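# Press the marked end of an ivory rocker switch

## Task

Push the marked end of the ivory rocker switch down so it stays down, with the switch still lying flat; at the end no part of the robot may touch the switch, and any drink can, parts box or small stack bin must remain upright.

## Robot and tools

Robot: two arms, left_arm and right_arm, each with six joints and a gripper. Joint order everywhere, in calls and in results: waist, shoulder, elbow, wrist pitch, wrist yaw, wrist roll. Stated joint ranges in radians: waist -2.618 to 3.054, shoulder 0.000 to 3.142, elbow 0.000 to 3.142, wrist pitch -1.571 to 1.571, wrist yaw -1.571 to 1.571, wrist roll -2.094 to 2.094. The true ends may differ from these by up to 0.059 rad either way.

Frame: the scene frame has its origin at table-top height, halfway between the two arms' nominal bases; +z is up, +x points out over the table, and left_arm sits on the +y side (arm names do not match image left/right). Real bases are offset from nominal; a BASES line, if shown, gives the calibrated spot. Printed gripper positions (metres) and quaternions (w,x,y,z) can be wrong by a few centimetres, more when reaching far. The gripper's fingers point along its +z and open along its y; the reported position lies between the finger pads, roughly 1 cm short of the tips.

Row layout (used by execute_actions and move): one flat list of 14 numbers covering both arms, each in [-1, 1]: left_arm's six joint values then its opening, then right_arm's six joint values then its opening. Joint values are offsets, not poses: they are added to the Joint targets reported when the action (or the move) began, not to the previous row. Scale: 1.0 equals 2.224 rad for waist, shoulder and elbow, and 8.485 rad for the three wrist joints. Opening is absolute: +1 fully open, -1 shut. A 0 in an opening slot commands half-open, so to keep a gripper as it is, resend its current command (see Tool commands in results).

execute_actions(actions, cameras): actions is a list of actions; each action is a list of up to 15 rows, one per 1/30 s step; a short action repeats its final row until 15 steps pass. An empty list just reports state and images. An action that would push any joint more than 0.059 rad beyond its range end is rejected for both arms; a malformed action, or a failing first action, rejects the whole call. The result lists joint positions at some steps.

move(target, speed, blend, opening_speed, blocking, cameras): target is one 14-number row or a list of up to 15 rows; every row is an offset from the same starting Joint targets. All joints travel in sync, so the hand traces a curve, and nothing avoids obstacles or the other arm. speed is rad/s for the joint with the farthest to go (0.01 to 12.57, default 0.5), one value or one per target. blend (rad) rounds corners between listed targets. opening_speed (0.2 or more, per second on the -1..+1 scale) ramps the grippers. Minimum path 0.5 s; paths over 10 s end short. blocking=false returns after about 0.5 s while the motion continues. The result adds a move: line such as done, off_target (resting more than 0.035 rad from target), moving, held or fault, plus limits=held if steps were withheld. done does not tell you about contact.

wait(seconds 0 to 10): lets time run with commands held; a running move continues. stop: brakes a running move, needing some distance. zoom_image(camera, region [x0,y0,x1,y1] in pixels, max 504x504): closer look at cam_head_left or cam_head_right's latest image. finished_scene(scene): ends the current scene, giving its number; irreversible, and only call it once the switch is down and released.

Result lines: Joint positions and Joint velocities, one block per arm (rad, rad/s) followed by finger gap (m; 0.094 fully open). Joint targets is the base for your next offsets. grip_measured is the opening on the command scale, reading up to ~2.7 mm wide when empty. Joint torques: positive toward larger angle, include arm weight, have offsets and noise; joints 1 to 3 wrap at ±28 N m. "joint sent to its limit" means a joint was clipped at its end; "joint command not followed" means the clearance check altered targets. "within noise" means an arm is essentially still.

Motion limits: each target can lead its measured angle by at most 0.339 rad (big joints) or 2.2 rad (wrist); targets placing the hand over 200 mm from its measured spot are scaled back. Large offsets may need several actions; tiny ones may not start. An arm blocked by an object keeps pushing until told otherwise: to release, command targets back past the measured positions.

Cameras: cam_head_left and cam_head_right, each 896x504, with calibration given (pinhole plus radial distortion, world-to-camera transforms); actual pose may drift a couple of degrees and millimetres.

Avoid: hitting the switch fast (faster moves and targets set far beyond contact press harder), knocking over the can, box or bin, anything leaving the table, dropping things, collisions or squeezes between the two arms, and holding arms outstretched or pushing into unreachable poses, which heats motors (MOTOR HOT at 75 °C, fault and arm fold at 90 °C). A camera cable touching the switch counts as touching it. Approach above the marked end, press down gently, then lift clear.

Each tool is called after "Call:" as name(argument=value, ...), one argument or row to a line, values as JSON.

## Session

Call:
execute_actions(
  actions=[],
)

Scene clock: 0.00 s.
left_arm: end_effector_position=(+0.4364, +0.2538, +0.1116) grip_measured=+1.000 end_effector_quat_wxyz=(+0.579, +0.028, +0.810, -0.084) | right_arm: end_effector_position=(+0.3944, -0.2769, +0.0830) grip_measured=+1.000 end_effector_quat_wxyz=(+0.563, +0.034, +0.826, +0.021)
Joint positions: left_arm=[0.065 1.514 0.411 0.774 0.215 -0.036 0.094] | right_arm=[-0.117 1.567 0.353 0.835 -0.132 0.026 0.094]
Joint velocities: within noise
Joint torques (N m): no reading
Heat: left arm: 25 °C; right arm: 29 °C.
Joint targets: left_arm=[0.065 1.504 0.421 0.784 0.216 -0.036] | right_arm=[-0.117 1.560 0.360 0.835 -0.133 0.026]
Tool commands: left_gripper/opening=+1.0 right_gripper/opening=+1.0

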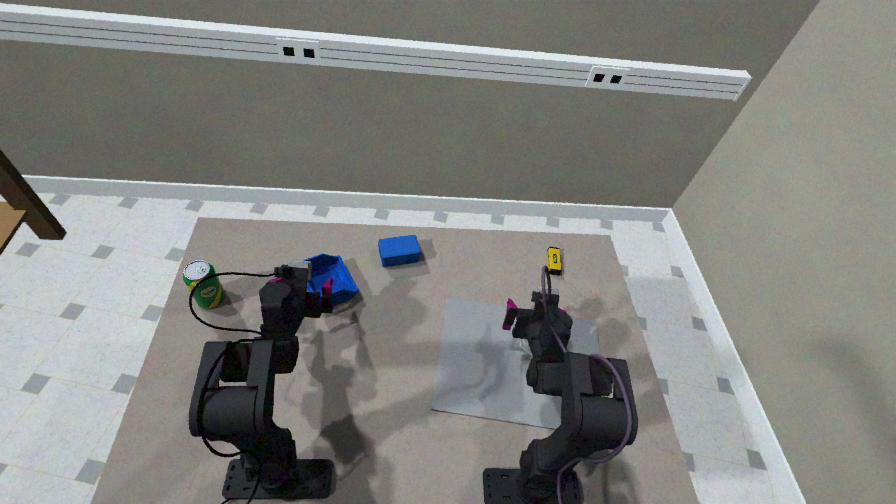

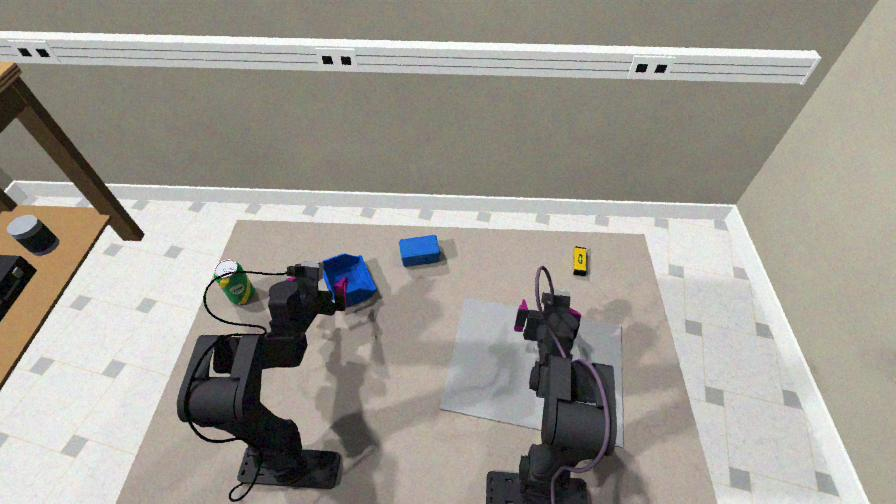

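Call:
move(
  target=[0, 0, 0, 0, 0, 0, 1, -0.307, -0.0719, 0.3327, -0.1455, 0.0157, -0.0031, -1],
  speed=2.0,
)

Call:
zoom_image(
  camera="cam_head_left",
  region=[480, 310, 580, 410],
)

Call:
zoom_image(
  camera="cam_head_right",
  region=[490, 310, 590, 410],
)

Scene clock: 3.37 s.
left_arm: end_effector_position=(+0.4364, +0.2538, +0.1116) grip_measured=+1.000 end_effector_quat_wxyz=(+0.579, +0.028, +0.810, -0.084) | right_arm: end_effector_position=(+0.2861, -0.5463, +0.1805) grip_measured=-0.997 end_effector_quat_wxyz=(+0.367, +0.369, +0.840, -0.156)
Joint positions: left_arm=[0.065 1.514 0.411 0.774 0.215 -0.036 0.094] | right_arm=[-0.798 1.422 1.064 -0.393 -0.009 0.004 0]
Joint velocities: within noise
Joint torques (N m): left_arm=[-0.03 -5.2 7.3 2.22 0.1 -0.04] | right_arm=[-0.2 -6.48 10.76 1.66 0.1 -0.06]
Heat: left arm: 25 °C; right arm: 30 °C.
Joint targets: left_arm=[0.065 1.504 0.421 0.784 0.216 -0.036] | right_arm=[-0.800 1.400 1.100 -0.399 0.000 -0.001]
move: off_target (right_arm); right_arm: the elbow is farthest, 0.036 rad from its target

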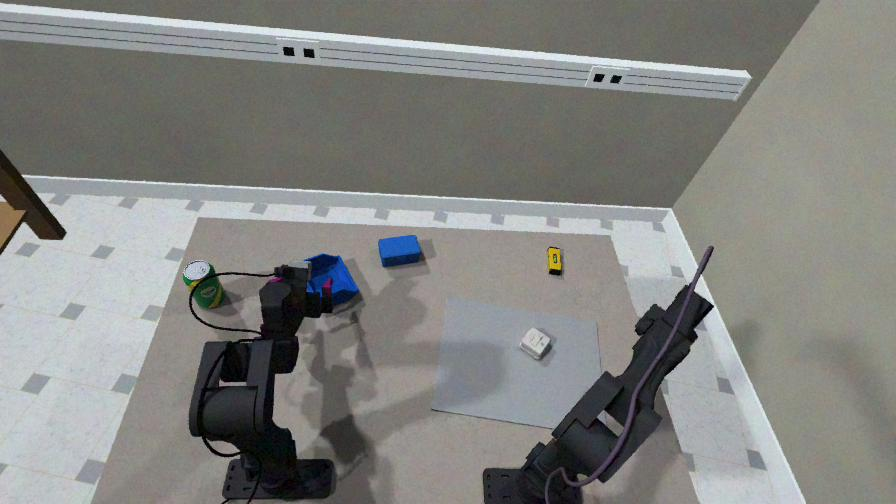

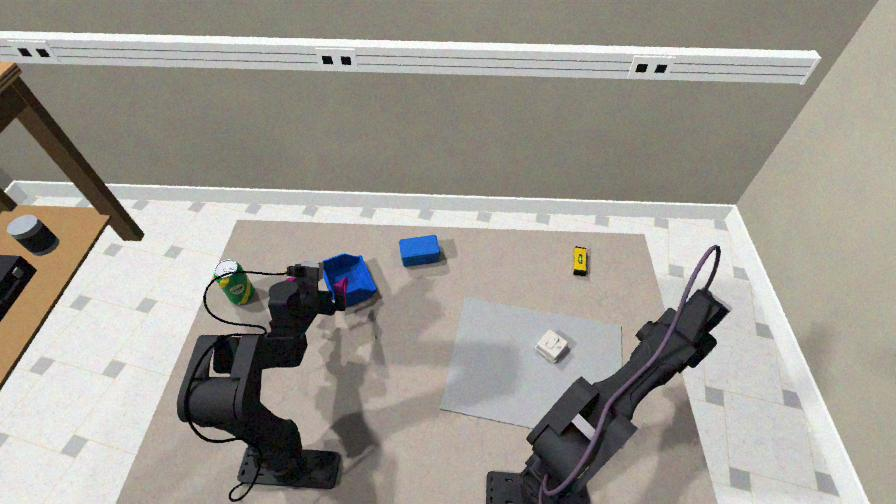

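Scaled by 5.040 from the camera's 896x504 image, which has a finer 1280x720 frame.

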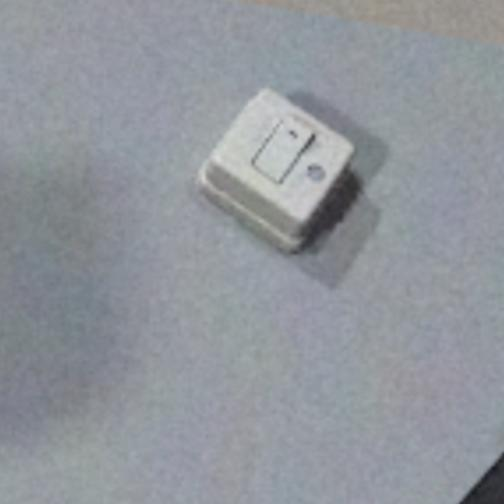

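Scaled by 5.040 from the camera's 896x504 image, which has a finer 1280x720 frame.

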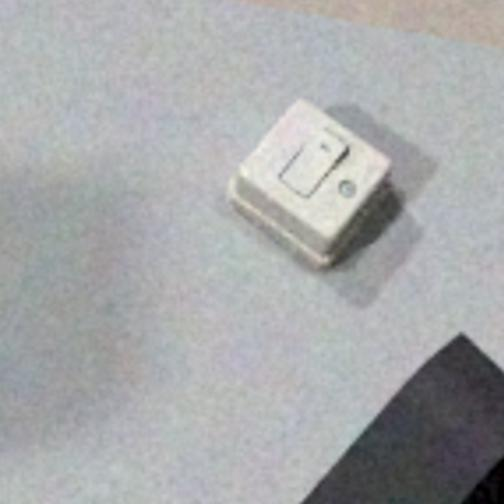

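Call:
move(
  target=[
    [0, 0, 0, 0, 0, 0, 1, 0.2909, 0.2600, 0.2322, -0.1166, 0, 0, -1],
    [0, 0, 0, 0, 0, 0, 1, 0.2909, 0.2827, 0.1672, -0.0961, 0, 0, -1],
    [0, 0, 0, 0, 0, 0, 1, 0.2909, 0.3007, 0.1343, -0.0827, 0, 0, -1],
    [0, 0, 0, 0, 0, 0, 1, 0.2909, 0.2600, 0.2322, -0.1166, 0, 0, -1],
    [0, 0, 0, 0, 0, 0, 1, 0.08, 0.2400, 0.2322, -0.1166, 0, 0, -1],
  ],
  speed=[1.5, 0.6, 0.18, 0.6, 1.5],
  blend=[0.05, 0.02, 0, 0.05, 0],
)

Call:
zoom_image(
  camera="cam_head_left",
  region=[480, 310, 580, 410],
)

Call:
zoom_image(
  camera="cam_head_right",
  region=[490, 310, 590, 410],
)

Scene clock: 11.63 s.
left_arm: end_effector_position=(+0.4364, +0.2538, +0.1116) grip_measured=+1.000 end_effector_quat_wxyz=(+0.579, +0.028, +0.810, -0.084) | right_arm: end_effector_position=(+0.2626, -0.4417, +0.0811) grip_measured=-0.997 end_effector_quat_wxyz=(-0.091, +0.320, +0.942, +0.028)
Joint positions: left_arm=[0.065 1.514 0.411 0.774 0.215 -0.036 0.094] | right_arm=[-0.625 1.971 1.585 -1.376 0.005 0.001 0]
Joint velocities: within noise
Joint torques (N m): left_arm=[-0.03 -5.33 7.28 2.23 0.08 -0.04] | right_arm=[0.24 -11.02 8.75 -0.2 -0.06 -0.04]
Heat: left arm: 27 °C; right arm: 31 °C.
Joint targets: left_arm=[0.065 1.504 0.421 0.784 0.216 -0.036] | right_arm=[-0.622 1.934 1.616 -1.389 0.000 0.000]
move: off_target (right_arm); right_arm: the shoulder is farthest, 0.037 rad from its target

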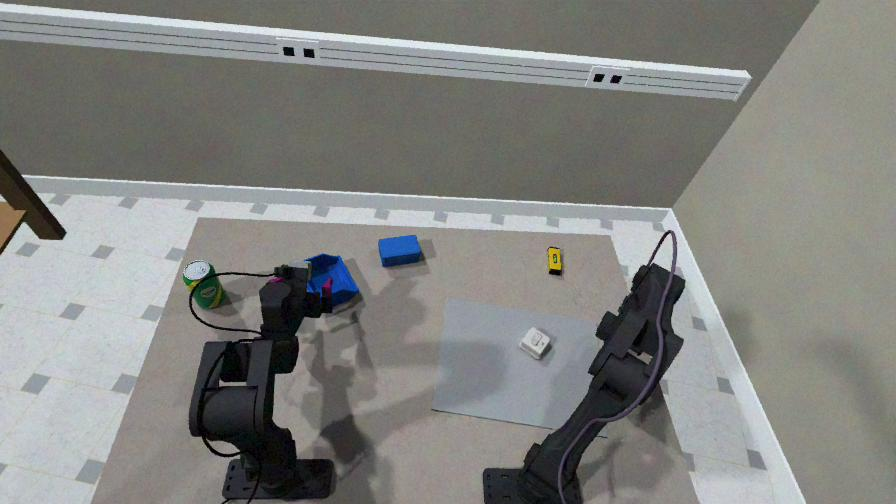

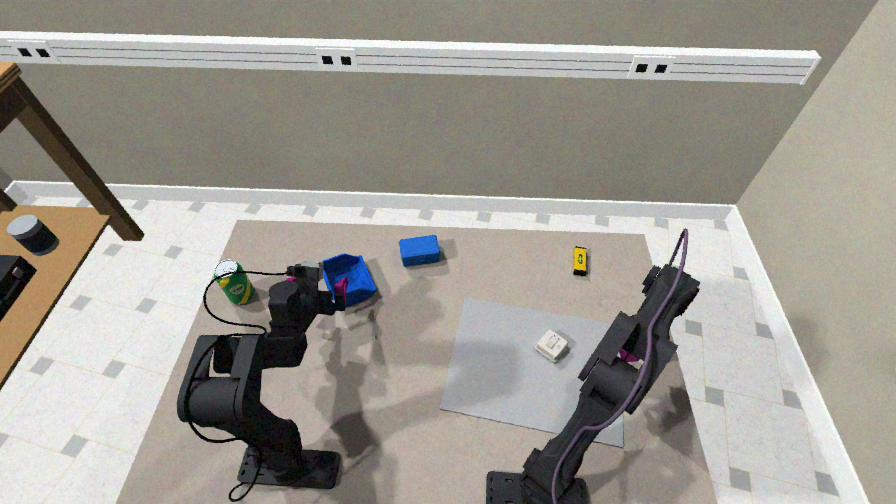

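Scaled by 5.040 from the camera's 896x504 image, which has a finer 1280x720 frame.

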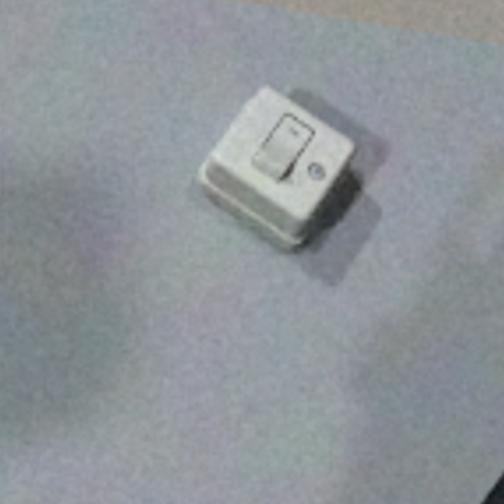

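Scaled by 5.040 from the camera's 896x504 image, which has a finer 1280x720 frame.

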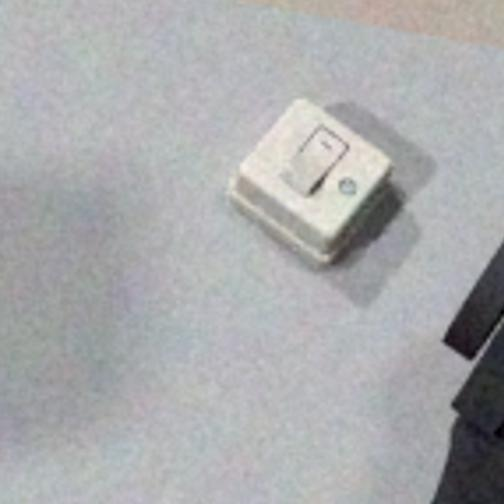

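Pressed: the marked end is down, and the other end is now raised.

Call:
finished_scene(
  scene=2,
)

The scene is finished: the task was done.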